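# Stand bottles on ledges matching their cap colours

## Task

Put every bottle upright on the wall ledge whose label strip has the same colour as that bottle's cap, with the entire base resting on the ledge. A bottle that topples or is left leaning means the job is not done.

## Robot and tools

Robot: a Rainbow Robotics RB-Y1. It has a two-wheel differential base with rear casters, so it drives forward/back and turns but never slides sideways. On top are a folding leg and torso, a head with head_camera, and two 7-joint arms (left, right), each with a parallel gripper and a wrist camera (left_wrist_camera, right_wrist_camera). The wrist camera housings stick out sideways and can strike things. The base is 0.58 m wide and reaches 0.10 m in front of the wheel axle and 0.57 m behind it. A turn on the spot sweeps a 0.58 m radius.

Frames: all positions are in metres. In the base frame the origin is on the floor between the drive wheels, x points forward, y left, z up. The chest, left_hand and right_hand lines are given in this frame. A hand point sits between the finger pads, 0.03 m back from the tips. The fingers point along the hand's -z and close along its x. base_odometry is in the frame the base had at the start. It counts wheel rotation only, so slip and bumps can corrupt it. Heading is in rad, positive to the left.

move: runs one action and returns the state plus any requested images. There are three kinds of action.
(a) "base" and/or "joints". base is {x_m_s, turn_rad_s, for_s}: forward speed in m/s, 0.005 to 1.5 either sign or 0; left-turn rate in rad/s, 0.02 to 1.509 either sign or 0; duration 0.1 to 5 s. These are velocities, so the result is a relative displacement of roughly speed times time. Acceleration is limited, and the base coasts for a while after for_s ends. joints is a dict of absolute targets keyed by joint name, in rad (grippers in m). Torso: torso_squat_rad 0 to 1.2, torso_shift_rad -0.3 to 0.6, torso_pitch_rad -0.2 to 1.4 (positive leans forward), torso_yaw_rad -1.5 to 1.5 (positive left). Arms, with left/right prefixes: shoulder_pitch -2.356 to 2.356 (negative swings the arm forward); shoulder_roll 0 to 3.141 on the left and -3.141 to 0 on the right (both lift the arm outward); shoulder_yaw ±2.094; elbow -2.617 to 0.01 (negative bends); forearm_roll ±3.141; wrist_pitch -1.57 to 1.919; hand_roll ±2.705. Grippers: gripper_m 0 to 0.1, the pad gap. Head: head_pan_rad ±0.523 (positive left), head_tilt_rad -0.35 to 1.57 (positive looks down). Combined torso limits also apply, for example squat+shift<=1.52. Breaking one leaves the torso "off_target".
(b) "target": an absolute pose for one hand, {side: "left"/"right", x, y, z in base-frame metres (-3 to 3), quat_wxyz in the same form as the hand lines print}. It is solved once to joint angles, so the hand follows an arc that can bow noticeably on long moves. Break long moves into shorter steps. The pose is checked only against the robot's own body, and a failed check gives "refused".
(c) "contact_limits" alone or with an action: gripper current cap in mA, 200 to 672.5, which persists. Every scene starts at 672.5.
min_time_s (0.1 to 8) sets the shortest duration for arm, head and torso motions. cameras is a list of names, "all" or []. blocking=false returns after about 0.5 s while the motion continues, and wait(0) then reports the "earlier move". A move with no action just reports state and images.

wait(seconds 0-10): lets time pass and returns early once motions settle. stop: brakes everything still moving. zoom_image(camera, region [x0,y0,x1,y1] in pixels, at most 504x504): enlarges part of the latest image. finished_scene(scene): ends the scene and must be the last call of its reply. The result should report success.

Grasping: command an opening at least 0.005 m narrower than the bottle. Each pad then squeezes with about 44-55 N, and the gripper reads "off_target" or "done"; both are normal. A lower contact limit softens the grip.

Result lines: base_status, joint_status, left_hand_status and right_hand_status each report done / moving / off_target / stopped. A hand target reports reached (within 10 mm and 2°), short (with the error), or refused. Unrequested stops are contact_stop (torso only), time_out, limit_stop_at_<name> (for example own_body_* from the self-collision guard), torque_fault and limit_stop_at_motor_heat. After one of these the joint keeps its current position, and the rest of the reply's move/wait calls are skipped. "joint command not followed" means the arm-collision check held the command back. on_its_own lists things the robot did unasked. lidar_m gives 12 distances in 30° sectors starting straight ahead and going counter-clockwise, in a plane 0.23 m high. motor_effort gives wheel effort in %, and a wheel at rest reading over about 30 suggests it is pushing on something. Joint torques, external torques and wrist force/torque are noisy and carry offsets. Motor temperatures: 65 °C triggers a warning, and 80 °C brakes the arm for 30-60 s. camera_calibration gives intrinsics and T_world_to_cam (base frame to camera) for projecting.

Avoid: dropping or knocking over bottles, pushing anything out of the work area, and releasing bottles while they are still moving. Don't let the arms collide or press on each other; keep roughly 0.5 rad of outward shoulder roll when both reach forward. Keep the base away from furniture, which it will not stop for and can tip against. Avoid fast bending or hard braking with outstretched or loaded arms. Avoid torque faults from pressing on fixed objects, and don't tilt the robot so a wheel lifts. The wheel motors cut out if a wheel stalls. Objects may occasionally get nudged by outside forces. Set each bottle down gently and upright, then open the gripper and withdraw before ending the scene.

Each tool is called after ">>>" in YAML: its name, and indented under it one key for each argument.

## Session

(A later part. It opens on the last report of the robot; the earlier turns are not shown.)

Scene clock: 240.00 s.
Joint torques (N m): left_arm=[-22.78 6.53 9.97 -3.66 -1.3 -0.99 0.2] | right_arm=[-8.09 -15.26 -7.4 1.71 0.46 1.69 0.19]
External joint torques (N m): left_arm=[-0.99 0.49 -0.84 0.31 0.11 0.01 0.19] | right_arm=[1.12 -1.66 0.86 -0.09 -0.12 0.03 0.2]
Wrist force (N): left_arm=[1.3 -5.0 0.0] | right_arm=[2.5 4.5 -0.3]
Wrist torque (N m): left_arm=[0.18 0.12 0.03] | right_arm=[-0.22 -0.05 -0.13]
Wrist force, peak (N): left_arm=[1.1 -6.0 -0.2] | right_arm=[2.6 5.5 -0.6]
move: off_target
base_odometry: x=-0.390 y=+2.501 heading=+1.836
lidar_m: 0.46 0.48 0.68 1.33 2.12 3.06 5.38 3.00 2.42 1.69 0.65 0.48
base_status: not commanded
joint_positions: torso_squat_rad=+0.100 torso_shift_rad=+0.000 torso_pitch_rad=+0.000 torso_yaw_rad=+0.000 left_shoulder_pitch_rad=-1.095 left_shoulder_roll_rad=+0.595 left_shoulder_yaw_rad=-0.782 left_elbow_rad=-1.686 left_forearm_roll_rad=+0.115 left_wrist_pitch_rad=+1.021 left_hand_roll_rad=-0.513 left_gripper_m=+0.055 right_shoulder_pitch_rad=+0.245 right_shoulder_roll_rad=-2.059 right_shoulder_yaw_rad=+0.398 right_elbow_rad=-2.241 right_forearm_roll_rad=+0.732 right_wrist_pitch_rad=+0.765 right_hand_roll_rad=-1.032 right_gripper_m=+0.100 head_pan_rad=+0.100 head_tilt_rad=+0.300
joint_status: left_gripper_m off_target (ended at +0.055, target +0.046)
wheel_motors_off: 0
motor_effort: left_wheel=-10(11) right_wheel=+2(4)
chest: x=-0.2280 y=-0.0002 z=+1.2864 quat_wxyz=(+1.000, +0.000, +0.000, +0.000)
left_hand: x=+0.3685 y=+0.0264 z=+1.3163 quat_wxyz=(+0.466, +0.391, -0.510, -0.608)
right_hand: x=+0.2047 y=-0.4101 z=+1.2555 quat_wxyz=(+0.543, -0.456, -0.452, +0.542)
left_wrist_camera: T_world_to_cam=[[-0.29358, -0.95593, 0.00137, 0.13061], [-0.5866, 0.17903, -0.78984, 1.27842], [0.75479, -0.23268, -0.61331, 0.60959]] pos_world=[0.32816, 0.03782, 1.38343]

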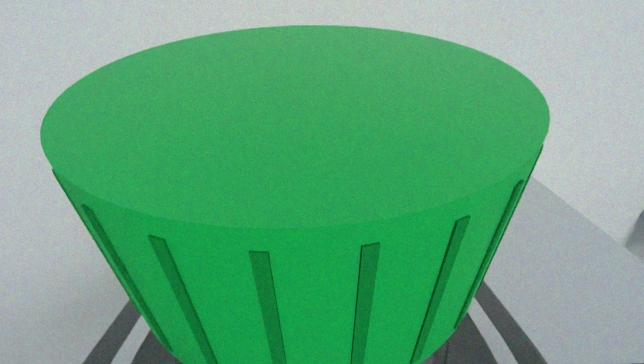

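>>> move:
  target: {"side":"left","x":0.3675,"y":0.0267,"z":1.329,"quat_wxyz":[0.4664,0.3913,-0.5099,-0.6078]}
  min_time_s: 0.5
  cameras: []

>>> move:
  target: {"side":"left","x":0.35,"y":0.0315,"z":1.355,"quat_wxyz":[0.4664,0.3913,-0.5099,-0.6078]}
  min_time_s: 0.55
  cameras: ["head_camera","left_wrist_camera"]

>>> move:
  target: {"side":"left","x":0.285,"y":0.055,"z":1.36,"quat_wxyz":[0.4664,0.3913,-0.5099,-0.6078]}
  min_time_s: 0.65
  cameras: []

>>> move:
  target: {"side":"left","x":0.22,"y":0.15,"z":1.345,"quat_wxyz":[0.5417,0.4545,-0.4545,-0.5417]}
  min_time_s: 0.8
  cameras: []

>>> move:
  target: {"side":"left","x":0.20,"y":0.24,"z":1.33,"quat_wxyz":[0.5417,0.4545,-0.4545,-0.5417]}
  min_time_s: 0.7
  cameras: ["left_wrist_camera"]

Scene clock: 241.80 s.
Joint torques (N m): left_arm=[-24.5 8.19 12.16 -5.06 -1.5 -1.03 0.06] | right_arm=[-8.28 -15.48 -7.68 1.47 0.62 1.71 0.03]
External joint torques (N m): left_arm=[-2.68 2 1.32 -1.31 -0.08 0 0.05] | right_arm=[0.93 -1.87 0.58 -0.33 0.05 0.04 0.04]
Wrist force (N): left_arm=[1.0 -6.5 -0.2] | right_arm=[2.8 4.1 -0.2]
Wrist torque (N m): left_arm=[0.19 0.13 0.04] | right_arm=[-0.18 0.04 -0.08]
Wrist force, peak (N): left_arm=[1.0 -7.0 -0.4] | right_arm=[3.0 5.8 -0.6]
move: done
base_odometry: x=-0.390 y=+2.501 heading=+1.836
lidar_m: 0.46 0.48 0.67 1.32 2.11 3.07 5.38 3.01 2.42 1.70 0.66 0.48
base_status: not commanded
joint_positions: torso_squat_rad=+0.100 torso_shift_rad=+0.000 torso_pitch_rad=+0.000 torso_yaw_rad=+0.000 left_shoulder_pitch_rad=-1.119 left_shoulder_roll_rad=+0.603 left_shoulder_yaw_rad=-0.771 left_elbow_rad=-1.692 left_forearm_roll_rad=+0.146 left_wrist_pitch_rad=+1.039 left_hand_roll_rad=-0.527 left_gripper_m=+0.055 right_shoulder_pitch_rad=+0.245 right_shoulder_roll_rad=-2.059 right_shoulder_yaw_rad=+0.398 right_elbow_rad=-2.241 right_forearm_roll_rad=+0.732 right_wrist_pitch_rad=+0.765 right_hand_roll_rad=-1.032 right_gripper_m=+0.100 head_pan_rad=+0.100 head_tilt_rad=+0.300
joint_status: all done
wheel_motors_off: 0
motor_effort: left_wheel=-10(10) right_wheel=+3(4)
chest: x=-0.2280 y=-0.0002 z=+1.2864 quat_wxyz=(+1.000, +0.000, +0.000, +0.000)
left_hand: x=+0.3674 y=+0.0265 z=+1.3286 quat_wxyz=(+0.466, +0.391, -0.510, -0.608)
left_hand_status: reached (checked arc that bows 1 mm and turns the hand up to 0 deg, planned for 0.5 s): 0 mm and 0.0 deg off.
right_hand: x=+0.2047 y=-0.4101 z=+1.2555 quat_wxyz=(+0.543, -0.456, -0.452, +0.542)

Scene clock: 242.67 s.
Joint torques (N m): left_arm=[-23.22 8.03 12.6 -3.85 -1.64 -1.37 0.09] | right_arm=[-8.77 -15.19 -7.84 1.74 0.53 1.39 0.08]
External joint torques (N m): left_arm=[-1.95 1.71 1.72 -0.74 -0.16 -0.31 0.08] | right_arm=[0.44 -1.59 0.42 -0.06 -0.05 -0.28 0.09]
Wrist force (N): left_arm=[1.0 -6.4 -0.3] | right_arm=[3.0 4.5 0.0]
Wrist torque (N m): left_arm=[0.19 0.13 0.04] | right_arm=[-0.22 0.01 -0.11]
Wrist force, peak (N): left_arm=[1.3 -7.1 -0.7] | right_arm=[3.3 5.3 -1.2]
move: done
base_odometry: x=-0.390 y=+2.501 heading=+1.836
lidar_m: 0.46 0.48 0.67 1.32 2.11 3.06 5.38 3.01 2.42 1.69 0.64 0.48
base_status: not commanded
joint_positions: torso_squat_rad=+0.100 torso_shift_rad=+0.000 torso_pitch_rad=+0.000 torso_yaw_rad=+0.000 left_shoulder_pitch_rad=-1.145 left_shoulder_roll_rad=+0.644 left_shoulder_yaw_rad=-0.738 left_elbow_rad=-1.785 left_forearm_roll_rad=+0.208 left_wrist_pitch_rad=+1.127 left_hand_roll_rad=-0.546 left_gripper_m=+0.055 right_shoulder_pitch_rad=+0.245 right_shoulder_roll_rad=-2.059 right_shoulder_yaw_rad=+0.398 right_elbow_rad=-2.241 right_forearm_roll_rad=+0.732 right_wrist_pitch_rad=+0.765 right_hand_roll_rad=-1.032 right_gripper_m=+0.100 head_pan_rad=+0.100 head_tilt_rad=+0.300
joint_status: all done
wheel_motors_off: 0
motor_effort: left_wheel=-10(11) right_wheel=+2(5)
chest: x=-0.2280 y=-0.0002 z=+1.2864 quat_wxyz=(+1.000, +0.000, +0.000, +0.000)
left_hand: x=+0.3501 y=+0.0314 z=+1.3548 quat_wxyz=(+0.466, +0.391, -0.510, -0.608)
left_hand_status: reached (checked arc that bows 3 mm and turns the hand up to 0 deg, planned for 0.6 s): 0 mm and 0.0 deg off.
right_hand: x=+0.2047 y=-0.4101 z=+1.2555 quat_wxyz=(+0.543, -0.456, -0.452, +0.542)
head_camera: T_world_to_cam=[[0.0707, -0.99725, 0.02238, -0.01427], [-0.25763, -0.03993, -0.96542, 1.44046], [0.96365, 0.06249, -0.25975, 0.52766]] pos_world=[-0.13636, 0.01031, 1.52802]
left_wrist_camera: T_world_to_cam=[[-0.29376, -0.95588, 0.00105, 0.13033], [-0.5871, 0.17956, -0.78935, 1.29659], [0.75433, -0.2325, -0.61394, 0.64926]] pos_world=[0.30976, 0.04272, 1.42193]

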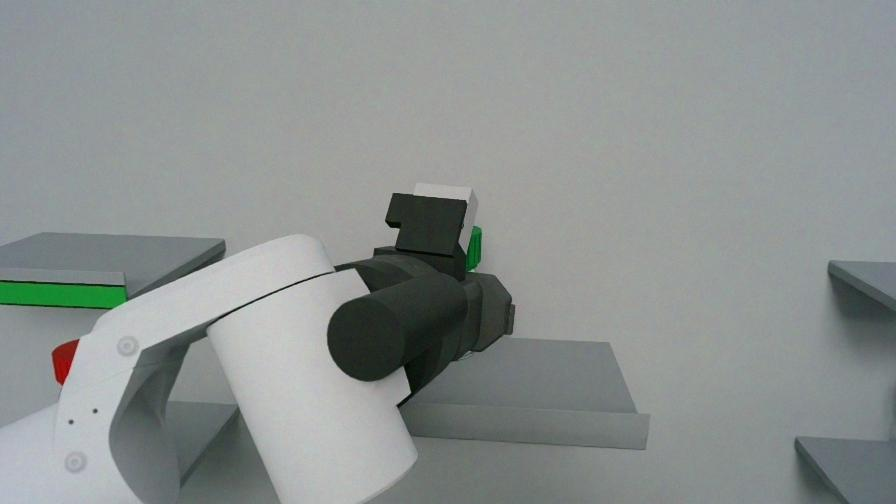

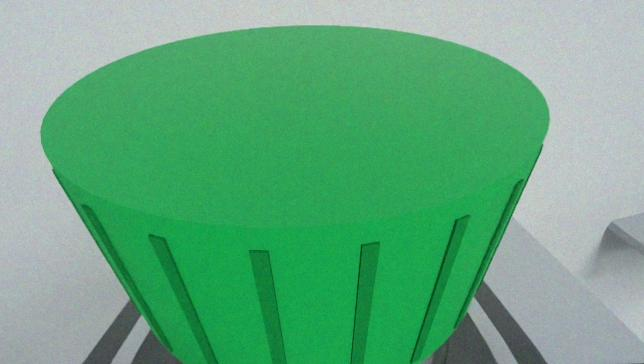

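Scene clock: 244.03 s.
Joint torques (N m): left_arm=[-19.87 7.25 12.16 -2.7 -1.97 -1.43 0.29] | right_arm=[-8.33 -15.03 -7.86 1.69 0.6 1.71 0.13]
External joint torques (N m): left_arm=[-1.29 1.25 1.6 -0.68 -0.3 -0.47 0.28] | right_arm=[0.88 -1.42 0.4 -0.11 0.03 0.04 0.14]
Wrist force (N): left_arm=[0.8 -6.5 -0.2] | right_arm=[2.4 4.5 -1.1]
Wrist torque (N m): left_arm=[0.19 0.08 -0.08] | right_arm=[-0.25 -0.06 -0.13]
Wrist force, peak (N): left_arm=[2.0 -7.2 0.1] | right_arm=[3.6 5.0 0.1]
move: done
base_odometry: x=-0.390 y=+2.501 heading=+1.836
lidar_m: 0.46 0.49 0.68 1.32 2.11 3.07 5.38 3.01 2.42 1.69 0.65 0.48
base_status: not commanded
joint_positions: torso_squat_rad=+0.100 torso_shift_rad=+0.000 torso_pitch_rad=+0.000 torso_yaw_rad=+0.000 left_shoulder_pitch_rad=-1.064 left_shoulder_roll_rad=+0.771 left_shoulder_yaw_rad=-0.707 left_elbow_rad=-2.123 left_forearm_roll_rad=+0.231 left_wrist_pitch_rad=+1.316 left_hand_roll_rad=-0.485 left_gripper_m=+0.055 right_shoulder_pitch_rad=+0.245 right_shoulder_roll_rad=-2.059 right_shoulder_yaw_rad=+0.398 right_elbow_rad=-2.241 right_forearm_roll_rad=+0.732 right_wrist_pitch_rad=+0.765 right_hand_roll_rad=-1.032 right_gripper_m=+0.100 head_pan_rad=+0.100 head_tilt_rad=+0.300
joint_status: all done
wheel_motors_off: 0
motor_effort: left_wheel=-10(11) right_wheel=+3(4)
chest: x=-0.2280 y=-0.0002 z=+1.2864 quat_wxyz=(+1.000, +0.000, +0.000, +0.000)
left_hand: x=+0.2850 y=+0.0550 z=+1.3599 quat_wxyz=(+0.466, +0.391, -0.510, -0.608)
left_hand_status: reached (checked arc that bows 13 mm and turns the hand up to 2 deg, planned for 0.7 s): 0 mm and 0.0 deg off.
right_hand: x=+0.2047 y=-0.4101 z=+1.2555 quat_wxyz=(+0.543, -0.456, -0.452, +0.542)

Scene clock: 245.20 s.
Joint torques (N m): left_arm=[-16.69 7.65 10.72 -1.86 -2.1 -1.07 0.24] | right_arm=[-7.94 -15.16 -7.73 1.56 0.44 1.51 0.07]
External joint torques (N m): left_arm=[-1.41 1.18 1.58 -0.66 -0.22 -0.4 0.23] | right_arm=[1.27 -1.55 0.53 -0.24 -0.13 -0.16 0.08]
Wrist force (N): left_arm=[0.8 -6.8 -0.4] | right_arm=[2.7 5.0 -0.6]
Wrist torque (N m): left_arm=[0.21 0.10 -0.08] | right_arm=[-0.30 0.02 -0.14]
Wrist force, peak (N): left_arm=[-0.2 -7.4 -0.1] | right_arm=[3.7 5.1 0.0]
move: done
base_odometry: x=-0.390 y=+2.501 heading=+1.836
lidar_m: 0.46 0.48 0.68 1.32 2.11 3.06 5.38 3.00 2.41 1.69 0.65 0.48
base_status: not commanded
joint_positions: torso_squat_rad=+0.100 torso_shift_rad=+0.000 torso_pitch_rad=+0.000 torso_yaw_rad=+0.000 left_shoulder_pitch_rad=-0.934 left_shoulder_roll_rad=+0.943 left_shoulder_yaw_rad=-0.688 left_elbow_rad=-2.476 left_forearm_roll_rad=+0.136 left_wrist_pitch_rad=+1.694 left_hand_roll_rad=-0.333 left_gripper_m=+0.055 right_shoulder_pitch_rad=+0.245 right_shoulder_roll_rad=-2.059 right_shoulder_yaw_rad=+0.398 right_elbow_rad=-2.241 right_forearm_roll_rad=+0.732 right_wrist_pitch_rad=+0.765 right_hand_roll_rad=-1.032 right_gripper_m=+0.100 head_pan_rad=+0.100 head_tilt_rad=+0.300
joint_status: all done
wheel_motors_off: 0
motor_effort: left_wheel=-10(11) right_wheel=+3(4)
chest: x=-0.2280 y=-0.0002 z=+1.2864 quat_wxyz=(+1.000, +0.000, +0.000, +0.000)
left_hand: x=+0.2205 y=+0.1496 z=+1.3448 quat_wxyz=(+0.542, +0.455, -0.454, -0.542)
left_hand_status: reached (checked arc that bows 14 mm and turns the hand up to 15 deg, planned for 0.8 s): 1 mm and 0.1 deg off.
right_hand: x=+0.2047 y=-0.4101 z=+1.2555 quat_wxyz=(+0.543, -0.456, -0.452, +0.542)

Scene clock: 246.30 s.
Joint torques (N m): left_arm=[-12.5 10.82 9.98 -1.25 -2.13 -0.36 0.27] | right_arm=[-8.49 -15.21 -7.25 1.68 0.63 1.7 0.1]
External joint torques (N m): left_arm=[-1.18 0.91 0.77 -0.78 -0.26 0.01 0.26] | right_arm=[0.71 -1.61 1.01 -0.12 0.06 0.03 0.11]
Wrist force (N): left_arm=[1.1 -6.6 -0.2] | right_arm=[2.2 4.8 -0.9]
Wrist torque (N m): left_arm=[0.20 0.14 -0.08] | right_arm=[-0.27 -0.08 -0.13]
Wrist force, peak (N): left_arm=[0.1 -7.4 -0.7] | right_arm=[3.3 5.3 -0.6]
move: done
base_odometry: x=-0.390 y=+2.501 heading=+1.836
lidar_m: 0.46 0.48 0.67 1.32 2.11 3.06 5.38 3.00 2.41 1.70 0.66 0.48
base_status: not commanded
joint_positions: torso_squat_rad=+0.100 torso_shift_rad=+0.000 torso_pitch_rad=+0.000 torso_yaw_rad=+0.000 left_shoulder_pitch_rad=-0.548 left_shoulder_roll_rad=+1.387 left_shoulder_yaw_rad=-0.453 left_elbow_rad=-2.604 left_forearm_roll_rad=+0.209 left_wrist_pitch_rad=+1.330 left_hand_roll_rad=-0.179 left_gripper_m=+0.055 right_shoulder_pitch_rad=+0.245 right_shoulder_roll_rad=-2.059 right_shoulder_yaw_rad=+0.398 right_elbow_rad=-2.241 right_forearm_roll_rad=+0.732 right_wrist_pitch_rad=+0.765 right_hand_roll_rad=-1.032 right_gripper_m=+0.100 head_pan_rad=+0.100 head_tilt_rad=+0.300
joint_status: all done
wheel_motors_off: 0
motor_effort: left_wheel=-11(11) right_wheel=+3(4)
chest: x=-0.2280 y=-0.0002 z=+1.2864 quat_wxyz=(+1.000, +0.000, +0.000, +0.000)
left_hand: x=+0.2000 y=+0.2400 z=+1.3299 quat_wxyz=(+0.542, +0.455, -0.454, -0.542)
left_hand_status: reached (checked arc that bows 10 mm and turns the hand up to 3 deg, planned for 0.8 s): 0 mm and 0.1 deg off.
right_hand: x=+0.2047 y=-0.4101 z=+1.2555 quat_wxyz=(+0.543, -0.456, -0.452, +0.542)
left_wrist_camera: T_world_to_cam=[[-0.03535, -0.99938, 0.00063, 0.24505], [-0.61387, 0.02121, -0.78912, 1.19438], [0.78861, -0.02828, -0.61424, 0.74023]] pos_world=[0.15811, 0.2405, 1.39703]

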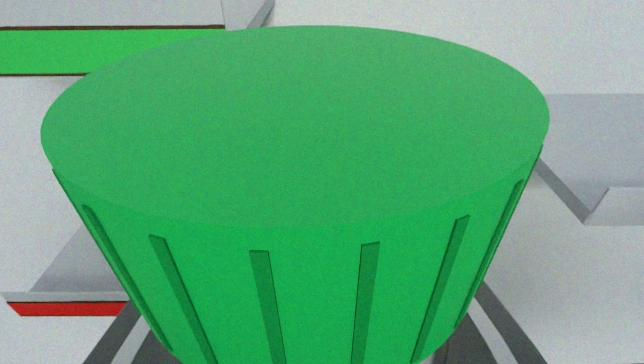

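>>> move:
  target: {"side":"left","x":0.195,"y":0.315,"z":1.358,"quat_wxyz":[0.5417,0.4545,-0.4545,-0.5417]}
  min_time_s: 0.7
  cameras: []

>>> move:
  target: {"side":"left","x":0.195,"y":0.355,"z":1.415,"quat_wxyz":[0.5417,0.4545,-0.4545,-0.5417]}
  min_time_s: 0.6
  cameras: []

>>> move:
  target: {"side":"left","x":0.205,"y":0.375,"z":1.458,"quat_wxyz":[0.5417,0.4545,-0.4545,-0.5417]}
  min_time_s: 0.5
  cameras: ["left_wrist_camera"]

>>> move:
  joints: {"head_pan_rad":0.35}
  cameras: ["head_camera"]

Scene clock: 248.27 s.
Joint torques (N m): left_arm=[-9.41 12.13 9.59 4.75 -1.48 1.34 0] | right_arm=[-8.13 -15.32 -8.1 1.59 0.37 1.59 0.11]
External joint torques (N m): left_arm=[-1.02 0.85 1.32 0.85 -0.25 0.38 -0.02] | right_arm=[1.08 -1.71 0.15 -0.21 -0.2 -0.08 0.12]
Wrist force (N): left_arm=[0.7 -6.4 0.1] | right_arm=[3.4 4.7 -0.4]
Wrist torque (N m): left_arm=[0.19 0.09 -0.09] | right_arm=[-0.23 0.08 -0.09]
Wrist force, peak (N): left_arm=[2.3 -7.5 0.6] | right_arm=[3.2 5.3 -0.4]
move: done
base_odometry: x=-0.390 y=+2.501 heading=+1.836
lidar_m: 0.46 0.48 0.67 1.32 2.11 3.06 5.38 3.02 2.42 1.69 0.65 0.48
base_status: not commanded
joint_positions: torso_squat_rad=+0.100 torso_shift_rad=+0.000 torso_pitch_rad=+0.000 torso_yaw_rad=+0.000 left_shoulder_pitch_rad=-0.283 left_shoulder_roll_rad=+2.141 left_shoulder_yaw_rad=-0.388 left_elbow_rad=-2.535 left_forearm_roll_rad=+0.066 left_wrist_pitch_rad=+0.820 left_hand_roll_rad=+0.505 left_gripper_m=+0.055 right_shoulder_pitch_rad=+0.245 right_shoulder_roll_rad=-2.059 right_shoulder_yaw_rad=+0.398 right_elbow_rad=-2.241 right_forearm_roll_rad=+0.732 right_wrist_pitch_rad=+0.765 right_hand_roll_rad=-1.032 right_gripper_m=+0.100 head_pan_rad=+0.100 head_tilt_rad=+0.300
joint_status: all done
wheel_motors_off: 0
motor_effort: left_wheel=-10(11) right_wheel=+4(4)
chest: x=-0.2280 y=-0.0002 z=+1.2864 quat_wxyz=(+1.000, +0.000, +0.000, +0.000)
left_hand: x=+0.1945 y=+0.3155 z=+1.3574 quat_wxyz=(+0.545, +0.457, -0.449, -0.540)
left_hand_status: reached (checked arc that bows 8 mm and turns the hand up to 5 deg, planned for 1.0 s): 1 mm and 0.8 deg off.
right_hand: x=+0.2047 y=-0.4101 z=+1.2555 quat_wxyz=(+0.543, -0.456, -0.452, +0.542)

Scene clock: 249.50 s.
Joint torques (N m): left_arm=[-7.45 11.53 7.17 6.93 -0.86 1.75 0.08] | right_arm=[-8.47 -15.08 -7.94 1.49 0.53 1.64 0.13]
External joint torques (N m): left_arm=[-0.48 0.62 -0.61 0.52 -0.19 0.47 0.07] | right_arm=[0.74 -1.48 0.32 -0.31 -0.04 -0.03 0.14]
Wrist force (N): left_arm=[0.9 -6.5 -0.1] | right_arm=[2.9 4.9 -0.5]
Wrist torque (N m): left_arm=[0.19 0.11 -0.11] | right_arm=[-0.29 0.02 -0.13]
Wrist force, peak (N): left_arm=[0.5 -7.9 -0.8] | right_arm=[3.3 5.0 0.0]
move: done
base_odometry: x=-0.390 y=+2.501 heading=+1.836
lidar_m: 0.46 0.49 0.67 1.32 2.11 3.07 5.38 3.01 2.42 1.69 0.65 0.48
base_status: not commanded
joint_positions: torso_squat_rad=+0.100 torso_shift_rad=+0.000 torso_pitch_rad=+0.000 torso_yaw_rad=+0.000 left_shoulder_pitch_rad=-0.525 left_shoulder_roll_rad=+2.387 left_shoulder_yaw_rad=-0.602 left_elbow_rad=-2.392 left_forearm_roll_rad=+0.031 left_wrist_pitch_rad=+0.479 left_hand_roll_rad=+0.698 left_gripper_m=+0.055 right_shoulder_pitch_rad=+0.245 right_shoulder_roll_rad=-2.059 right_shoulder_yaw_rad=+0.398 right_elbow_rad=-2.241 right_forearm_roll_rad=+0.732 right_wrist_pitch_rad=+0.765 right_hand_roll_rad=-1.032 right_gripper_m=+0.100 head_pan_rad=+0.100 head_tilt_rad=+0.300
joint_status: all done
wheel_motors_off: 0
motor_effort: left_wheel=-10(11) right_wheel=+4(4)
chest: x=-0.2280 y=-0.0002 z=+1.2864 quat_wxyz=(+1.000, +0.000, +0.000, +0.000)
left_hand: x=+0.1947 y=+0.3550 z=+1.4147 quat_wxyz=(+0.543, +0.456, -0.452, -0.541)
left_hand_status: reached (checked arc that bows 5 mm and turns the hand up to 1 deg, planned for 0.6 s): 0 mm and 0.4 deg off.
right_hand: x=+0.2047 y=-0.4101 z=+1.2555 quat_wxyz=(+0.543, -0.456, -0.452, +0.542)

Scene clock: 250.67 s.
Joint torques (N m): left_arm=[-7.81 12.73 8.69 8.33 -0.57 1.68 0.54] | right_arm=[-8.46 -14.76 -7.85 1.48 0.55 1.55 0.19]
External joint torques (N m): left_arm=[-0.81 1.55 0.84 0.84 -0.18 0.39 0.52] | right_arm=[0.75 -1.15 0.4 -0.32 -0.02 -0.12 0.19]
Wrist force (N): left_arm=[0.8 -6.4 -0.2] | right_arm=[2.5 4.6 -0.3]
Wrist torque (N m): left_arm=[0.18 0.11 -0.07] | right_arm=[-0.24 -0.01 -0.13]
Wrist force, peak (N): left_arm=[1.1 -8.5 -0.4] | right_arm=[2.9 5.5 -0.6]
move: done
base_odometry: x=-0.390 y=+2.501 heading=+1.836
lidar_m: 0.46 0.48 0.68 1.32 2.11 3.07 5.38 3.00 2.42 1.70 0.65 0.48
base_status: not commanded
joint_positions: torso_squat_rad=+0.100 torso_shift_rad=+0.000 torso_pitch_rad=+0.000 torso_yaw_rad=+0.000 left_shoulder_pitch_rad=-0.526 left_shoulder_roll_rad=+2.455 left_shoulder_yaw_rad=-0.563 left_elbow_rad=-2.236 left_forearm_roll_rad=+0.088 left_wrist_pitch_rad=+0.283 left_hand_roll_rad=+0.710 left_gripper_m=+0.055 right_shoulder_pitch_rad=+0.245 right_shoulder_roll_rad=-2.059 right_shoulder_yaw_rad=+0.398 right_elbow_rad=-2.241 right_forearm_roll_rad=+0.732 right_wrist_pitch_rad=+0.765 right_hand_roll_rad=-1.032 right_gripper_m=+0.100 head_pan_rad=+0.100 head_tilt_rad=+0.300
joint_status: all done
wheel_motors_off: 0
motor_effort: left_wheel=-10(11) right_wheel=+3(4)
chest: x=-0.2280 y=-0.0002 z=+1.2864 quat_wxyz=(+1.000, +0.000, +0.000, +0.000)
left_hand: x=+0.2046 y=+0.3750 z=+1.4579 quat_wxyz=(+0.541, +0.455, -0.455, -0.541)
left_hand_status: reached (checked arc that bows 3 mm and turns the hand up to 0 deg, planned for 0.5 s): 0 mm and 0.1 deg off.
right_hand: x=+0.2047 y=-0.4101 z=+1.2555 quat_wxyz=(+0.543, -0.456, -0.452, +0.542)
left_wrist_camera: T_world_to_cam=[[-0.03656, -0.99933, 0.00159, 0.37886], [-0.61176, 0.02112, -0.79076, 1.29741], [0.7902, -0.02988, -0.61213, 0.81617]] pos_world=[0.16262, 0.3756, 1.52493]

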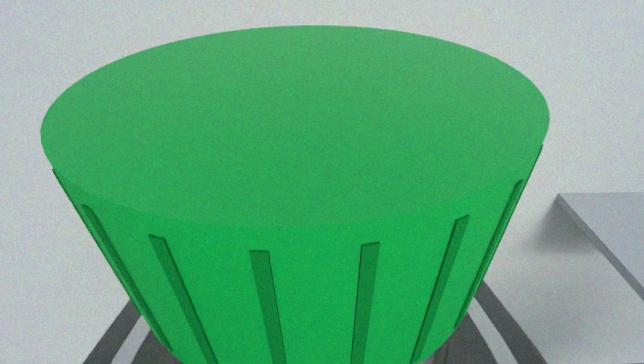

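Scene clock: 251.47 s.
Joint torques (N m): left_arm=[-7.39 12.38 9.16 8.31 -0.61 1.65 0.62] | right_arm=[-7.97 -15.46 -7.65 1.57 0.44 1.51 0.26]
External joint torques (N m): left_arm=[-0.39 1.21 1.31 0.82 -0.22 0.36 0.6] | right_arm=[1.24 -1.86 0.6 -0.23 -0.13 -0.16 0.26]
Wrist force (N): left_arm=[1.1 -6.4 -0.3] | right_arm=[2.3 5.5 -0.6]
Wrist torque (N m): left_arm=[0.19 0.14 -0.07] | right_arm=[-0.36 -0.06 -0.14]
Wrist force, peak (N): left_arm=[0.7 -6.8 -0.4] | right_arm=[2.3 5.5 -0.6]
move: done
base_odometry: x=-0.390 y=+2.501 heading=+1.836
lidar_m: 0.46 0.49 0.67 1.32 2.11 3.06 5.38 3.01 2.42 1.70 0.65 0.48
base_status: not commanded
joint_positions: torso_squat_rad=+0.100 torso_shift_rad=+0.000 torso_pitch_rad=+0.000 torso_yaw_rad=+0.000 left_shoulder_pitch_rad=-0.526 left_shoulder_roll_rad=+2.455 left_shoulder_yaw_rad=-0.563 left_elbow_rad=-2.236 left_forearm_roll_rad=+0.088 left_wrist_pitch_rad=+0.283 left_hand_roll_rad=+0.710 left_gripper_m=+0.055 right_shoulder_pitch_rad=+0.245 right_shoulder_roll_rad=-2.059 right_shoulder_yaw_rad=+0.398 right_elbow_rad=-2.241 right_forearm_roll_rad=+0.732 right_wrist_pitch_rad=+0.765 right_hand_roll_rad=-1.032 right_gripper_m=+0.100 head_pan_rad=+0.350 head_tilt_rad=+0.300
joint_status: all done
wheel_motors_off: 0
motor_effort: left_wheel=-10(11) right_wheel=+3(4)
chest: x=-0.2280 y=-0.0002 z=+1.2864 quat_wxyz=(+1.000, +0.000, +0.000, +0.000)
left_hand: x=+0.2046 y=+0.3750 z=+1.4579 quat_wxyz=(+0.541, +0.455, -0.455, -0.541)
right_hand: x=+0.2047 y=-0.4101 z=+1.2555 quat_wxyz=(+0.543, -0.456, -0.452, +0.542)
head_camera: T_world_to_cam=[[0.31525, -0.94874, 0.02245, 0.03606], [-0.23952, -0.10243, -0.96547, 1.44422], [0.91829, 0.29899, -0.25953, 0.51816]] pos_world=[-0.14127, 0.02723, 1.52802]

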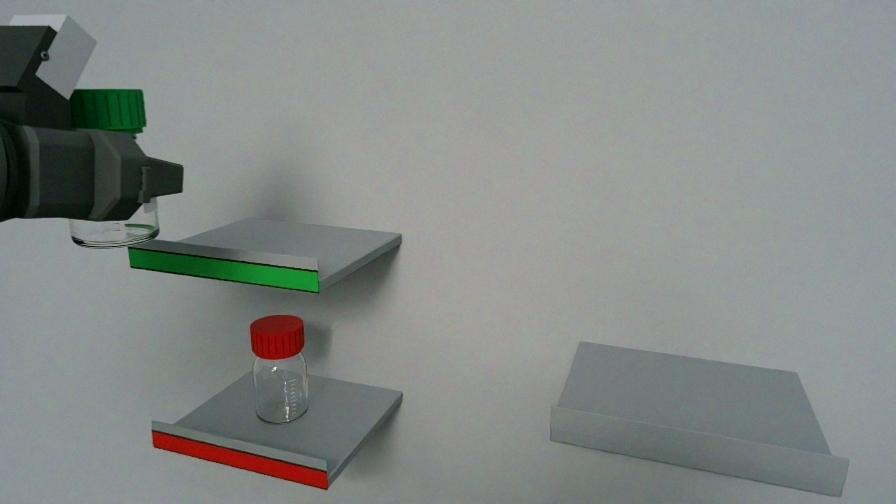

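>>> move:
  target: {"side":"left","x":0.25,"y":0.3755,"z":1.457,"quat_wxyz":[0.5417,0.4545,-0.4545,-0.5417]}
  min_time_s: 0.5
  cameras: []

>>> move:
  target: {"side":"left","x":0.295,"y":0.3755,"z":1.455,"quat_wxyz":[0.5417,0.4545,-0.4545,-0.5417]}
  min_time_s: 0.5
  cameras: []

>>> move:
  target: {"side":"left","x":0.34,"y":0.3755,"z":1.449,"quat_wxyz":[0.5417,0.4545,-0.4545,-0.5417]}
  min_time_s: 0.5
  cameras: []

>>> move:
  target: {"side":"left","x":0.38,"y":0.3755,"z":1.435,"quat_wxyz":[0.5417,0.4545,-0.4545,-0.5417]}
  min_time_s: 0.5
  cameras: ["head_camera"]

>>> zoom_image:
  camera: "head_camera"
  region: [100, 60, 420, 310]

Scene clock: 253.77 s.
Joint torques (N m): left_arm=[-11.47 13 9.37 8.68 -0.54 1.29 0.24] | right_arm=[-8.5 -15.6 -7.74 1.5 0.55 1.65 0.07]
External joint torques (N m): left_arm=[-1.61 0.7 0.81 1.35 -0.11 0.17 0.23] | right_arm=[0.71 -2 0.51 -0.3 -0.02 -0.02 0.08]
Wrist force (N): left_arm=[0.6 -6.7 0.0] | right_arm=[2.8 4.7 -0.3]
Wrist torque (N m): left_arm=[0.21 0.05 0.04] | right_arm=[-0.21 0.04 -0.12]
Wrist force, peak (N): left_arm=[0.8 -7.5 -0.3] | right_arm=[3.0 5.7 -0.2]
move: done
base_odometry: x=-0.390 y=+2.501 heading=+1.836
lidar_m: 0.46 0.48 0.68 1.32 2.11 3.07 5.38 3.01 2.41 1.69 0.64 0.48
base_status: not commanded
joint_positions: torso_squat_rad=+0.100 torso_shift_rad=+0.000 torso_pitch_rad=+0.000 torso_yaw_rad=+0.000 left_shoulder_pitch_rad=-0.221 left_shoulder_roll_rad=+2.360 left_shoulder_yaw_rad=-0.268 left_elbow_rad=-2.083 left_forearm_roll_rad=+0.178 left_wrist_pitch_rad=+0.299 left_hand_roll_rad=+0.604 left_gripper_m=+0.055 right_shoulder_pitch_rad=+0.245 right_shoulder_roll_rad=-2.059 right_shoulder_yaw_rad=+0.398 right_elbow_rad=-2.241 right_forearm_roll_rad=+0.732 right_wrist_pitch_rad=+0.765 right_hand_roll_rad=-1.032 right_gripper_m=+0.100 head_pan_rad=+0.350 head_tilt_rad=+0.300
joint_status: all done
wheel_motors_off: 0
motor_effort: left_wheel=-10(11) right_wheel=+3(4)
chest: x=-0.2280 y=-0.0002 z=+1.2864 quat_wxyz=(+1.000, +0.000, +0.000, +0.000)
left_hand: x=+0.2501 y=+0.3747 z=+1.4563 quat_wxyz=(+0.540, +0.454, -0.457, -0.542)
left_hand_status: reached (checked arc that bows 6 mm and turns the hand up to 1 deg, planned for 0.6 s): 1 mm and 0.3 deg off.
right_hand: x=+0.2048 y=-0.4101 z=+1.2554 quat_wxyz=(+0.543, -0.456, -0.452, +0.542)

Scene clock: 255.43 s.
Joint torques (N m): left_arm=[-14.38 11.4 9.22 8.71 -0.48 1.28 -0.01] | right_arm=[-8.04 -15.44 -7.58 1.84 0.49 1.55 -0.1]
External joint torques (N m): left_arm=[-1.73 0.53 0.39 1.28 -0.06 0.2 -0.02] | right_arm=[1.17 -1.83 0.68 0.04 -0.08 -0.12 -0.09]
Wrist force (N): left_arm=[1.0 -6.4 -0.3] | right_arm=[2.6 5.0 -0.7]
Wrist torque (N m): left_arm=[0.18 0.11 0.01] | right_arm=[-0.27 0.01 -0.13]
Wrist force, peak (N): left_arm=[-0.9 -8.4 -0.7] | right_arm=[3.6 5.4 -0.7]
move: done
base_odometry: x=-0.390 y=+2.501 heading=+1.836
lidar_m: 0.46 0.48 0.68 1.32 2.12 3.07 5.38 3.01 2.42 1.70 0.66 0.48
base_status: not commanded
joint_positions: torso_squat_rad=+0.100 torso_shift_rad=+0.000 torso_pitch_rad=+0.000 torso_yaw_rad=+0.000 left_shoulder_pitch_rad=+0.155 left_shoulder_roll_rad=+2.354 left_shoulder_yaw_rad=+0.077 left_elbow_rad=-1.911 left_forearm_roll_rad=+0.212 left_wrist_pitch_rad=+0.288 left_hand_roll_rad=+0.580 left_gripper_m=+0.055 right_shoulder_pitch_rad=+0.245 right_shoulder_roll_rad=-2.059 right_shoulder_yaw_rad=+0.398 right_elbow_rad=-2.241 right_forearm_roll_rad=+0.732 right_wrist_pitch_rad=+0.765 right_hand_roll_rad=-1.032 right_gripper_m=+0.100 head_pan_rad=+0.350 head_tilt_rad=+0.300
joint_status: all done
wheel_motors_off: 0
motor_effort: left_wheel=-11(11) right_wheel=+3(4)
chest: x=-0.2280 y=-0.0002 z=+1.2864 quat_wxyz=(+1.000, +0.000, +0.000, +0.000)
left_hand: x=+0.2949 y=+0.3754 z=+1.4548 quat_wxyz=(+0.542, +0.454, -0.454, -0.542)
left_hand_status: reached (checked arc that bows 8 mm and turns the hand up to 1 deg, planned for 0.7 s): 0 mm and 0.0 deg off.
right_hand: x=+0.2048 y=-0.4101 z=+1.2554 quat_wxyz=(+0.543, -0.456, -0.452, +0.542)

Scene clock: 256.50 s.
Joint torques (N m): left_arm=[-17.66 8.75 8.79 9.03 -0.4 1.54 0.14] | right_arm=[-8.45 -15.9 -7.87 1.82 0.46 1.66 0.11]
External joint torques (N m): left_arm=[-2.22 1.31 0.19 1.28 -0.05 0.28 0.13] | right_arm=[0.76 -2.3 0.38 0.02 -0.11 -0.01 0.12]
Wrist force (N): left_arm=[0.7 -6.9 0.3] | right_arm=[2.9 4.6 -1.1]
Wrist torque (N m): left_arm=[0.24 0.10 -0.08] | right_arm=[-0.24 0.00 -0.12]
Wrist force, peak (N): left_arm=[0.3 -8.4 -0.5] | right_arm=[2.5 5.6 -0.3]
move: done
base_odometry: x=-0.390 y=+2.501 heading=+1.836
lidar_m: 0.46 0.48 0.67 1.33 2.12 3.07 5.38 3.01 2.41 1.70 0.65 0.48
base_status: not commanded
joint_positions: torso_squat_rad=+0.100 torso_shift_rad=+0.000 torso_pitch_rad=+0.000 torso_yaw_rad=+0.000 left_shoulder_pitch_rad=+0.485 left_shoulder_roll_rad=+2.422 left_shoulder_yaw_rad=+0.341 left_elbow_rad=-1.723 left_forearm_roll_rad=+0.132 left_wrist_pitch_rad=+0.254 left_hand_roll_rad=+0.692 left_gripper_m=+0.055 right_shoulder_pitch_rad=+0.245 right_shoulder_roll_rad=-2.059 right_shoulder_yaw_rad=+0.398 right_elbow_rad=-2.241 right_forearm_roll_rad=+0.732 right_wrist_pitch_rad=+0.765 right_hand_roll_rad=-1.032 right_gripper_m=+0.100 head_pan_rad=+0.350 head_tilt_rad=+0.300
joint_status: all done
wheel_motors_off: 0
motor_effort: left_wheel=-11(11) right_wheel=+3(4)
chest: x=-0.2280 y=-0.0002 z=+1.2864 quat_wxyz=(+1.000, +0.000, +0.000, +0.000)
left_hand: x=+0.3394 y=+0.3757 z=+1.4489 quat_wxyz=(+0.543, +0.454, -0.453, -0.542)
left_hand_status: reached (checked arc that bows 12 mm and turns the hand up to 1 deg, planned for 0.7 s): 1 mm and 0.2 deg off.
right_hand: x=+0.2048 y=-0.4101 z=+1.2554 quat_wxyz=(+0.543, -0.456, -0.452, +0.542)

Scene clock: 257.73 s.
Joint torques (N m): left_arm=[-19.9 4 8.65 9.34 -0.38 1.59 0.21] | right_arm=[-7.87 -15.23 -7.69 1.79 0.44 1.69 -0.02]
External joint torques (N m): left_arm=[-1.91 0.36 0.36 1.43 -0.11 0.14 0.19] | right_arm=[1.34 -1.62 0.56 -0.01 -0.14 0.02 -0.01]
Wrist force (N): left_arm=[0.8 -6.3 0.0] | right_arm=[3.3 4.9 -0.7]
Wrist torque (N m): left_arm=[0.16 0.09 -0.10] | right_arm=[-0.31 0.10 -0.12]
Wrist force, peak (N): left_arm=[0.4 -8.5 -0.8] | right_arm=[3.3 5.4 0.3]
move: done
base_odometry: x=-0.390 y=+2.501 heading=+1.836
lidar_m: 0.46 0.49 0.67 1.32 2.11 3.07 5.37 3.01 2.42 1.69 0.65 0.48
base_status: not commanded
joint_positions: torso_squat_rad=+0.100 torso_shift_rad=+0.000 torso_pitch_rad=+0.000 torso_yaw_rad=+0.000 left_shoulder_pitch_rad=+0.749 left_shoulder_roll_rad=+2.500 left_shoulder_yaw_rad=+0.537 left_elbow_rad=-1.540 left_forearm_roll_rad=+0.020 left_wrist_pitch_rad=+0.224 left_hand_roll_rad=+0.817 left_gripper_m=+0.055 right_shoulder_pitch_rad=+0.245 right_shoulder_roll_rad=-2.059 right_shoulder_yaw_rad=+0.398 right_elbow_rad=-2.241 right_forearm_roll_rad=+0.732 right_wrist_pitch_rad=+0.765 right_hand_roll_rad=-1.032 right_gripper_m=+0.100 head_pan_rad=+0.350 head_tilt_rad=+0.300
joint_status: all done
wheel_motors_off: 0
motor_effort: left_wheel=-10(11) right_wheel=+3(4)
chest: x=-0.2280 y=-0.0002 z=+1.2864 quat_wxyz=(+1.000, +0.000, +0.000, +0.000)
left_hand: x=+0.3798 y=+0.3757 z=+1.4350 quat_wxyz=(+0.542, +0.455, -0.454, -0.542)
left_hand_status: reached (checked arc that bows 10 mm and turns the hand up to 1 deg, planned for 0.6 s): 0 mm and 0.1 deg off.
right_hand: x=+0.2048 y=-0.4101 z=+1.2554 quat_wxyz=(+0.543, -0.456, -0.452, +0.542)
head_camera: T_world_to_cam=[[0.31527, -0.94874, 0.02241, 0.0361], [-0.23973, -0.10247, -0.96542, 1.44413], [0.91822, 0.299, -0.25974, 0.51838]] pos_world=[-0.14117, 0.02723, 1.52802]

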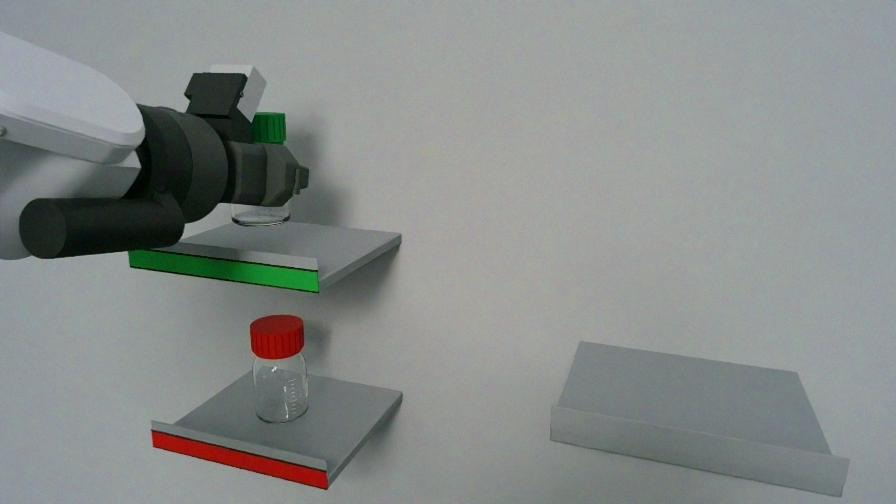

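Scaled by 1.575 from the camera's image (finer frame: 1280x720).

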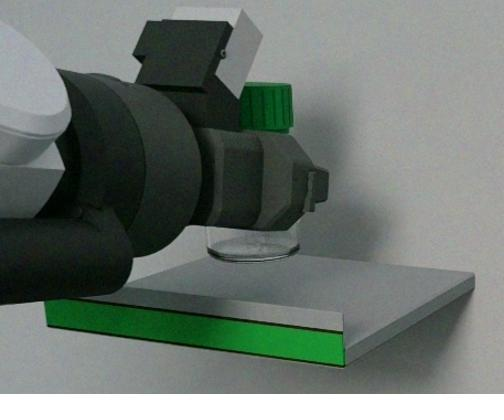

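>>> move:
  target: {"side":"left","x":0.38,"y":0.3755,"z":1.422,"quat_wxyz":[0.5417,0.4545,-0.4545,-0.5417]}
  min_time_s: 0.5
  cameras: []

>>> move:
  target: {"side":"left","x":0.38,"y":0.3755,"z":1.418,"quat_wxyz":[0.5417,0.4545,-0.4545,-0.5417]}
  min_time_s: 0.4
  cameras: ["head_camera"]

>>> zoom_image:
  camera: "head_camera"
  region: [180, 100, 340, 260]

Scene clock: 259.13 s.
Joint torques (N m): left_arm=[-19.08 2.78 10.1 7.52 -0.68 1.8 0.41] | right_arm=[-8.3 -15.34 -7.47 1.51 0.54 1.79 0.19]
External joint torques (N m): left_arm=[-1.03 -0.41 1.58 -0.14 -0.37 0.35 0.4] | right_arm=[0.91 -1.73 0.78 -0.29 -0.03 0.12 0.2]
Wrist force (N): left_arm=[1.7 -6.2 -0.2] | right_arm=[2.7 4.6 -0.6]
Wrist torque (N m): left_arm=[0.15 0.19 -0.08] | right_arm=[-0.24 -0.04 -0.10]
Wrist force, peak (N): left_arm=[1.1 -7.1 -0.3] | right_arm=[2.8 5.2 -1.0]
move: done
base_odometry: x=-0.390 y=+2.501 heading=+1.836
lidar_m: 0.46 0.48 0.67 1.32 2.11 3.07 5.38 3.01 2.42 1.70 0.66 0.48
base_status: not commanded
joint_positions: torso_squat_rad=+0.100 torso_shift_rad=+0.000 torso_pitch_rad=+0.000 torso_yaw_rad=+0.000 left_shoulder_pitch_rad=+0.792 left_shoulder_roll_rad=+2.484 left_shoulder_yaw_rad=+0.573 left_elbow_rad=-1.559 left_forearm_roll_rad=-0.010 left_wrist_pitch_rad=+0.254 left_hand_roll_rad=+0.821 left_gripper_m=+0.055 right_shoulder_pitch_rad=+0.245 right_shoulder_roll_rad=-2.059 right_shoulder_yaw_rad=+0.398 right_elbow_rad=-2.241 right_forearm_roll_rad=+0.732 right_wrist_pitch_rad=+0.765 right_hand_roll_rad=-1.032 right_gripper_m=+0.100 head_pan_rad=+0.350 head_tilt_rad=+0.300
joint_status: all done
wheel_motors_off: 0
motor_effort: left_wheel=-11(11) right_wheel=+4(4)
chest: x=-0.2280 y=-0.0002 z=+1.2864 quat_wxyz=(+1.000, +0.000, +0.000, +0.000)
left_hand: x=+0.3796 y=+0.3756 z=+1.4225 quat_wxyz=(+0.542, +0.454, -0.453, -0.542)
left_hand_status: reached (checked arc that bows 0 mm and turns the hand up to 0 deg, planned for 0.5 s): 1 mm and 0.2 deg off.
right_hand: x=+0.2048 y=-0.4101 z=+1.2554 quat_wxyz=(+0.543, -0.456, -0.452, +0.542)

Scene clock: 259.87 s.
Joint torques (N m): left_arm=[-19.18 2.5 10.24 7.42 -0.59 1.95 0.61] | right_arm=[-8.23 -15.08 -7.27 1.59 0.55 1.45 0.12]
External joint torques (N m): left_arm=[-1.09 -0.47 1.62 -0.13 -0.26 0.49 0.6] | right_arm=[0.98 -1.48 0.99 -0.21 -0.02 -0.22 0.13]
Wrist force (N): left_arm=[1.1 -6.6 -0.4] | right_arm=[2.9 4.7 -0.5]
Wrist torque (N m): left_arm=[0.20 0.12 -0.09] | right_arm=[-0.28 0.07 -0.14]
Wrist force, peak (N): left_arm=[1.4 -6.9 -0.4] | right_arm=[3.5 5.3 0.0]
move: done
base_odometry: x=-0.390 y=+2.501 heading=+1.836
lidar_m: 0.46 0.49 0.68 1.33 2.11 3.07 5.38 3.01 2.42 1.68 0.65 0.48
base_status: not commanded
joint_positions: torso_squat_rad=+0.100 torso_shift_rad=+0.000 torso_pitch_rad=+0.000 torso_yaw_rad=+0.000 left_shoulder_pitch_rad=+0.812 left_shoulder_roll_rad=+2.477 left_shoulder_yaw_rad=+0.591 left_elbow_rad=-1.563 left_forearm_roll_rad=-0.026 left_wrist_pitch_rad=+0.264 left_hand_roll_rad=+0.825 left_gripper_m=+0.055 right_shoulder_pitch_rad=+0.245 right_shoulder_roll_rad=-2.059 right_shoulder_yaw_rad=+0.398 right_elbow_rad=-2.241 right_forearm_roll_rad=+0.732 right_wrist_pitch_rad=+0.765 right_hand_roll_rad=-1.032 right_gripper_m=+0.100 head_pan_rad=+0.350 head_tilt_rad=+0.300
joint_status: all done
wheel_motors_off: 0
motor_effort: left_wheel=-11(11) right_wheel=+3(4)
chest: x=-0.2280 y=-0.0002 z=+1.2864 quat_wxyz=(+1.000, +0.000, +0.000, +0.000)
left_hand: x=+0.3800 y=+0.3756 z=+1.4181 quat_wxyz=(+0.542, +0.455, -0.454, -0.542)
left_hand_status: reached (checked arc that bows 0 mm and turns the hand up to 0 deg, planned for 0.4 s): 0 mm and 0.1 deg off.
right_hand: x=+0.2048 y=-0.4101 z=+1.2554 quat_wxyz=(+0.543, -0.456, -0.452, +0.542)
head_camera: T_world_to_cam=[[0.31527, -0.94874, 0.02241, 0.0361], [-0.23973, -0.10247, -0.96542, 1.44413], [0.91822, 0.299, -0.25974, 0.51838]] pos_world=[-0.14117, 0.02723, 1.52802]

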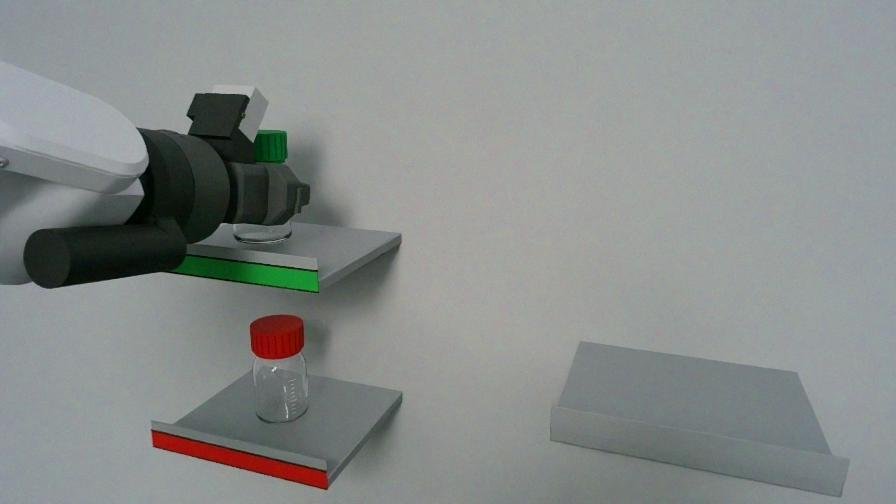

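Scaled by 3.150 from the camera's image (finer frame: 1280x720).

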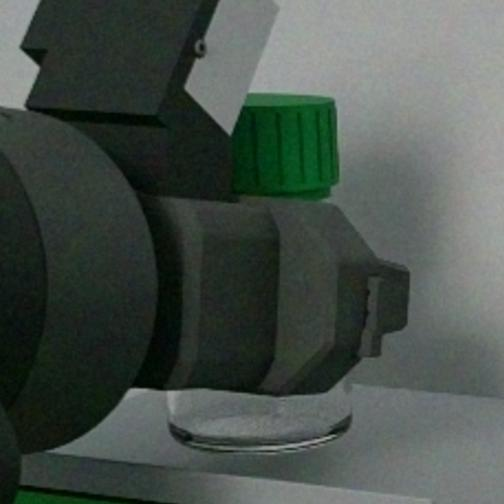

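>>> move:
  target: {"side":"left","x":0.38,"y":0.3755,"z":1.4155,"quat_wxyz":[0.5417,0.4545,-0.4545,-0.5417]}
  min_time_s: 0.4
  cameras: []

>>> move:
  target: {"side":"left","x":0.38,"y":0.3755,"z":1.413,"quat_wxyz":[0.5417,0.4545,-0.4545,-0.5417]}
  min_time_s: 0.4
  cameras: []

Scene clock: 260.93 s.
Joint torques (N m): left_arm=[-18.88 2.4 10.38 7.43 -0.6 1.99 0.59] | right_arm=[-7.98 -14.82 -8.07 1.82 0.49 1.67 -0.02]
External joint torques (N m): left_arm=[-0.77 -0.46 1.72 -0.07 -0.27 0.53 0.57] | right_arm=[1.22 -1.22 0.18 0.02 -0.08 0 -0.01]
Wrist force (N): left_arm=[1.0 -6.4 -0.3] | right_arm=[3.2 4.5 -0.9]
Wrist torque (N m): left_arm=[0.18 0.11 -0.09] | right_arm=[-0.26 0.11 -0.13]
Wrist force, peak (N): left_arm=[0.9 -6.8 -0.1] | right_arm=[3.3 5.4 -0.7]
move: done
base_odometry: x=-0.390 y=+2.501 heading=+1.836
lidar_m: 0.46 0.48 0.67 1.32 2.11 3.06 5.38 3.01 2.42 1.70 0.65 0.48
base_status: not commanded
joint_positions: torso_squat_rad=+0.100 torso_shift_rad=+0.000 torso_pitch_rad=+0.000 torso_yaw_rad=+0.000 left_shoulder_pitch_rad=+0.823 left_shoulder_roll_rad=+2.474 left_shoulder_yaw_rad=+0.599 left_elbow_rad=-1.566 left_forearm_roll_rad=-0.034 left_wrist_pitch_rad=+0.270 left_hand_roll_rad=+0.827 left_gripper_m=+0.055 right_shoulder_pitch_rad=+0.245 right_shoulder_roll_rad=-2.059 right_shoulder_yaw_rad=+0.398 right_elbow_rad=-2.241 right_forearm_roll_rad=+0.732 right_wrist_pitch_rad=+0.765 right_hand_roll_rad=-1.032 right_gripper_m=+0.100 head_pan_rad=+0.350 head_tilt_rad=+0.300
joint_status: all done
wheel_motors_off: 0
motor_effort: left_wheel=-10(11) right_wheel=+3(4)
chest: x=-0.2280 y=-0.0002 z=+1.2864 quat_wxyz=(+1.000, +0.000, +0.000, +0.000)
left_hand: x=+0.3800 y=+0.3755 z=+1.4155 quat_wxyz=(+0.542, +0.455, -0.454, -0.542)
left_hand_status: reached (checked arc that bows 0 mm and turns the hand up to 0 deg, planned for 0.4 s): 0 mm and 0.0 deg off.
right_hand: x=+0.2048 y=-0.4101 z=+1.2554 quat_wxyz=(+0.543, -0.456, -0.452, +0.542)

Scene clock: 261.67 s.
Joint torques (N m): left_arm=[-18.72 2.34 10.36 7.23 -0.68 1.82 0.68] | right_arm=[-8.45 -15.19 -7.81 1.68 0.53 1.6 0.15]
External joint torques (N m): left_arm=[-0.59 -0.41 1.66 -0.21 -0.34 0.36 0.66] | right_arm=[0.75 -1.59 0.44 -0.12 -0.04 -0.07 0.16]
Wrist force (N): left_arm=[1.1 -6.3 -0.1] | right_arm=[2.8 4.5 -0.9]
Wrist torque (N m): left_arm=[0.16 0.13 -0.09] | right_arm=[-0.21 0.00 -0.12]
Wrist force, peak (N): left_arm=[1.0 -6.8 -0.2] | right_arm=[3.4 4.9 -1.3]
move: done
base_odometry: x=-0.390 y=+2.501 heading=+1.836
lidar_m: 0.46 0.48 0.67 1.33 2.12 3.06 5.38 3.01 2.41 1.70 0.65 0.47
base_status: not commanded
joint_positions: torso_squat_rad=+0.100 torso_shift_rad=+0.000 torso_pitch_rad=+0.000 torso_yaw_rad=+0.000 left_shoulder_pitch_rad=+0.832 left_shoulder_roll_rad=+2.472 left_shoulder_yaw_rad=+0.607 left_elbow_rad=-1.569 left_forearm_roll_rad=-0.041 left_wrist_pitch_rad=+0.276 left_hand_roll_rad=+0.829 left_gripper_m=+0.055 right_shoulder_pitch_rad=+0.245 right_shoulder_roll_rad=-2.059 right_shoulder_yaw_rad=+0.398 right_elbow_rad=-2.241 right_forearm_roll_rad=+0.732 right_wrist_pitch_rad=+0.765 right_hand_roll_rad=-1.032 right_gripper_m=+0.100 head_pan_rad=+0.350 head_tilt_rad=+0.300
joint_status: all done
wheel_motors_off: 0
motor_effort: left_wheel=-11(11) right_wheel=+4(4)
chest: x=-0.2280 y=-0.0002 z=+1.2864 quat_wxyz=(+1.000, +0.000, +0.000, +0.000)
left_hand: x=+0.3800 y=+0.3755 z=+1.4130 quat_wxyz=(+0.542, +0.455, -0.454, -0.542)
left_hand_status: reached (checked arc that bows 0 mm and turns the hand up to 0 deg, planned for 0.4 s): 0 mm and 0.0 deg off.
right_hand: x=+0.2048 y=-0.4101 z=+1.2554 quat_wxyz=(+0.543, -0.456, -0.452, +0.542)

>>> move:
  target: {"side":"left","x":0.38,"y":0.3755,"z":1.4105,"quat_wxyz":[0.5417,0.4545,-0.4545,-0.5417]}
  min_time_s: 0.4
  cameras: []

>>> move:
  target: {"side":"left","x":0.38,"y":0.3755,"z":1.4085,"quat_wxyz":[0.5417,0.4545,-0.4545,-0.5417]}
  min_time_s: 0.4
  cameras: ["head_camera"]

>>> zoom_image:
  camera: "head_camera"
  region: [180, 100, 340, 260]

Scene clock: 262.80 s.
Joint torques (N m): left_arm=[-17.89 2.28 10 6.43 -0.59 1.43 0.55] | right_arm=[-7.96 -15.39 -7.74 1.64 0.47 1.45 0.08]
External joint torques (N m): left_arm=[0.25 -0.36 1.26 -0.96 -0.24 -0.04 0.53] | right_arm=[1.25 -1.78 0.51 -0.16 -0.1 -0.22 0.09]
Wrist force (N): left_arm=[0.6 -4.5 1.1] | right_arm=[2.8 5.6 -0.5]
Wrist torque (N m): left_arm=[0.19 0.13 -0.11] | right_arm=[-0.34 0.03 -0.13]
Wrist force, peak (N): left_arm=[1.2 -6.9 -0.1] | right_arm=[3.6 5.0 -0.9]
move: done
base_odometry: x=-0.390 y=+2.501 heading=+1.836
lidar_m: 0.46 0.48 0.67 1.33 2.11 3.07 5.37 3.01 2.42 1.69 0.65 0.48
base_status: not commanded
joint_positions: torso_squat_rad=+0.100 torso_shift_rad=+0.000 torso_pitch_rad=+0.000 torso_yaw_rad=+0.000 left_shoulder_pitch_rad=+0.842 left_shoulder_roll_rad=+2.469 left_shoulder_yaw_rad=+0.614 left_elbow_rad=-1.572 left_forearm_roll_rad=-0.048 left_wrist_pitch_rad=+0.282 left_hand_roll_rad=+0.831 left_gripper_m=+0.055 right_shoulder_pitch_rad=+0.245 right_shoulder_roll_rad=-2.059 right_shoulder_yaw_rad=+0.398 right_elbow_rad=-2.241 right_forearm_roll_rad=+0.732 right_wrist_pitch_rad=+0.765 right_hand_roll_rad=-1.032 right_gripper_m=+0.100 head_pan_rad=+0.350 head_tilt_rad=+0.300
joint_status: all done
wheel_motors_off: 0
motor_effort: left_wheel=-11(11) right_wheel=+3(4)
chest: x=-0.2280 y=-0.0002 z=+1.2864 quat_wxyz=(+1.000, +0.000, +0.000, +0.000)
left_hand: x=+0.3800 y=+0.3755 z=+1.4108 quat_wxyz=(+0.542, +0.455, -0.454, -0.542)
left_hand_status: reached (checked arc that bows 0 mm and turns the hand up to 0 deg, planned for 0.4 s): 0 mm and 0.0 deg off.
right_hand: x=+0.2048 y=-0.4101 z=+1.2554 quat_wxyz=(+0.543, -0.456, -0.452, +0.542)

Scene clock: 263.53 s.
Joint torques (N m): left_arm=[-14 3.53 8.48 4.28 -0.46 0.27 0.66] | right_arm=[-8.25 -15.34 -7.67 1.79 0.54 1.69 0.08]
External joint torques (N m): left_arm=[4.15 0.97 -0.3 -3.08 -0.11 -1.2 0.65] | right_arm=[0.96 -1.73 0.58 -0.01 -0.03 0.02 0.09]
Wrist force (N): left_arm=[-0.4 1.1 4.1] | right_arm=[2.8 4.0 -0.5]
Wrist torque (N m): left_arm=[0.20 0.13 -0.14] | right_arm=[-0.18 -0.02 -0.09]
Wrist force, peak (N): left_arm=[0.6 -4.7 0.6] | right_arm=[3.8 5.0 -0.6]
move: done
base_odometry: x=-0.390 y=+2.501 heading=+1.836
lidar_m: 0.46 0.49 0.67 1.32 2.11 3.06 5.38 3.01 2.42 1.70 0.66 0.48
base_status: not commanded
joint_positions: torso_squat_rad=+0.100 torso_shift_rad=+0.000 torso_pitch_rad=+0.000 torso_yaw_rad=+0.000 left_shoulder_pitch_rad=+0.849 left_shoulder_roll_rad=+2.467 left_shoulder_yaw_rad=+0.621 left_elbow_rad=-1.574 left_forearm_roll_rad=-0.054 left_wrist_pitch_rad=+0.287 left_hand_roll_rad=+0.833 left_gripper_m=+0.055 right_shoulder_pitch_rad=+0.245 right_shoulder_roll_rad=-2.059 right_shoulder_yaw_rad=+0.398 right_elbow_rad=-2.241 right_forearm_roll_rad=+0.732 right_wrist_pitch_rad=+0.765 right_hand_roll_rad=-1.032 right_gripper_m=+0.100 head_pan_rad=+0.350 head_tilt_rad=+0.300
joint_status: all done
wheel_motors_off: 0
motor_effort: left_wheel=-10(11) right_wheel=+3(4)
chest: x=-0.2281 y=-0.0002 z=+1.2864 quat_wxyz=(+1.000, +0.000, +0.000, +0.000)
left_hand: x=+0.3800 y=+0.3755 z=+1.4099 quat_wxyz=(+0.541, +0.455, -0.455, -0.541)
left_hand_status: reached (checked arc that bows 0 mm and turns the hand up to 0 deg, planned for 0.4 s): 1 mm and 0.1 deg off.
right_hand: x=+0.2047 y=-0.4101 z=+1.2555 quat_wxyz=(+0.543, -0.456, -0.452, +0.542)
head_camera: T_world_to_cam=[[0.31526, -0.94874, 0.02248, 0.03605], [-0.23951, -0.10246, -0.96547, 1.44419], [0.91829, 0.29899, -0.25953, 0.51825]] pos_world=[-0.14137, 0.02723, 1.52802]

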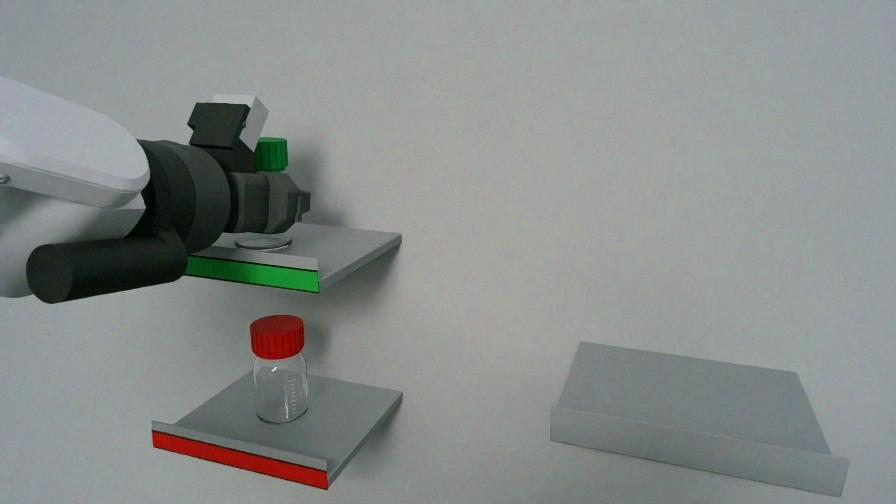

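Scaled by 3.150 from the camera's image (finer frame: 1280x720).

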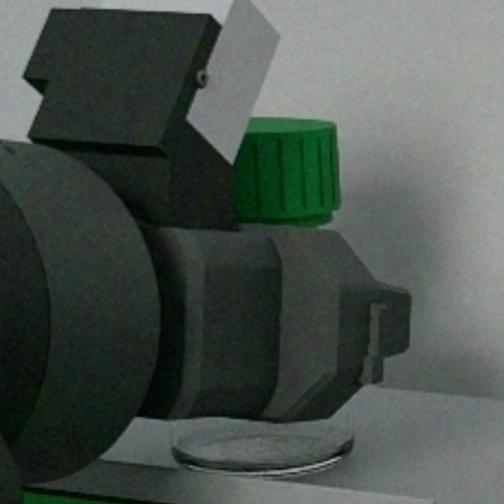

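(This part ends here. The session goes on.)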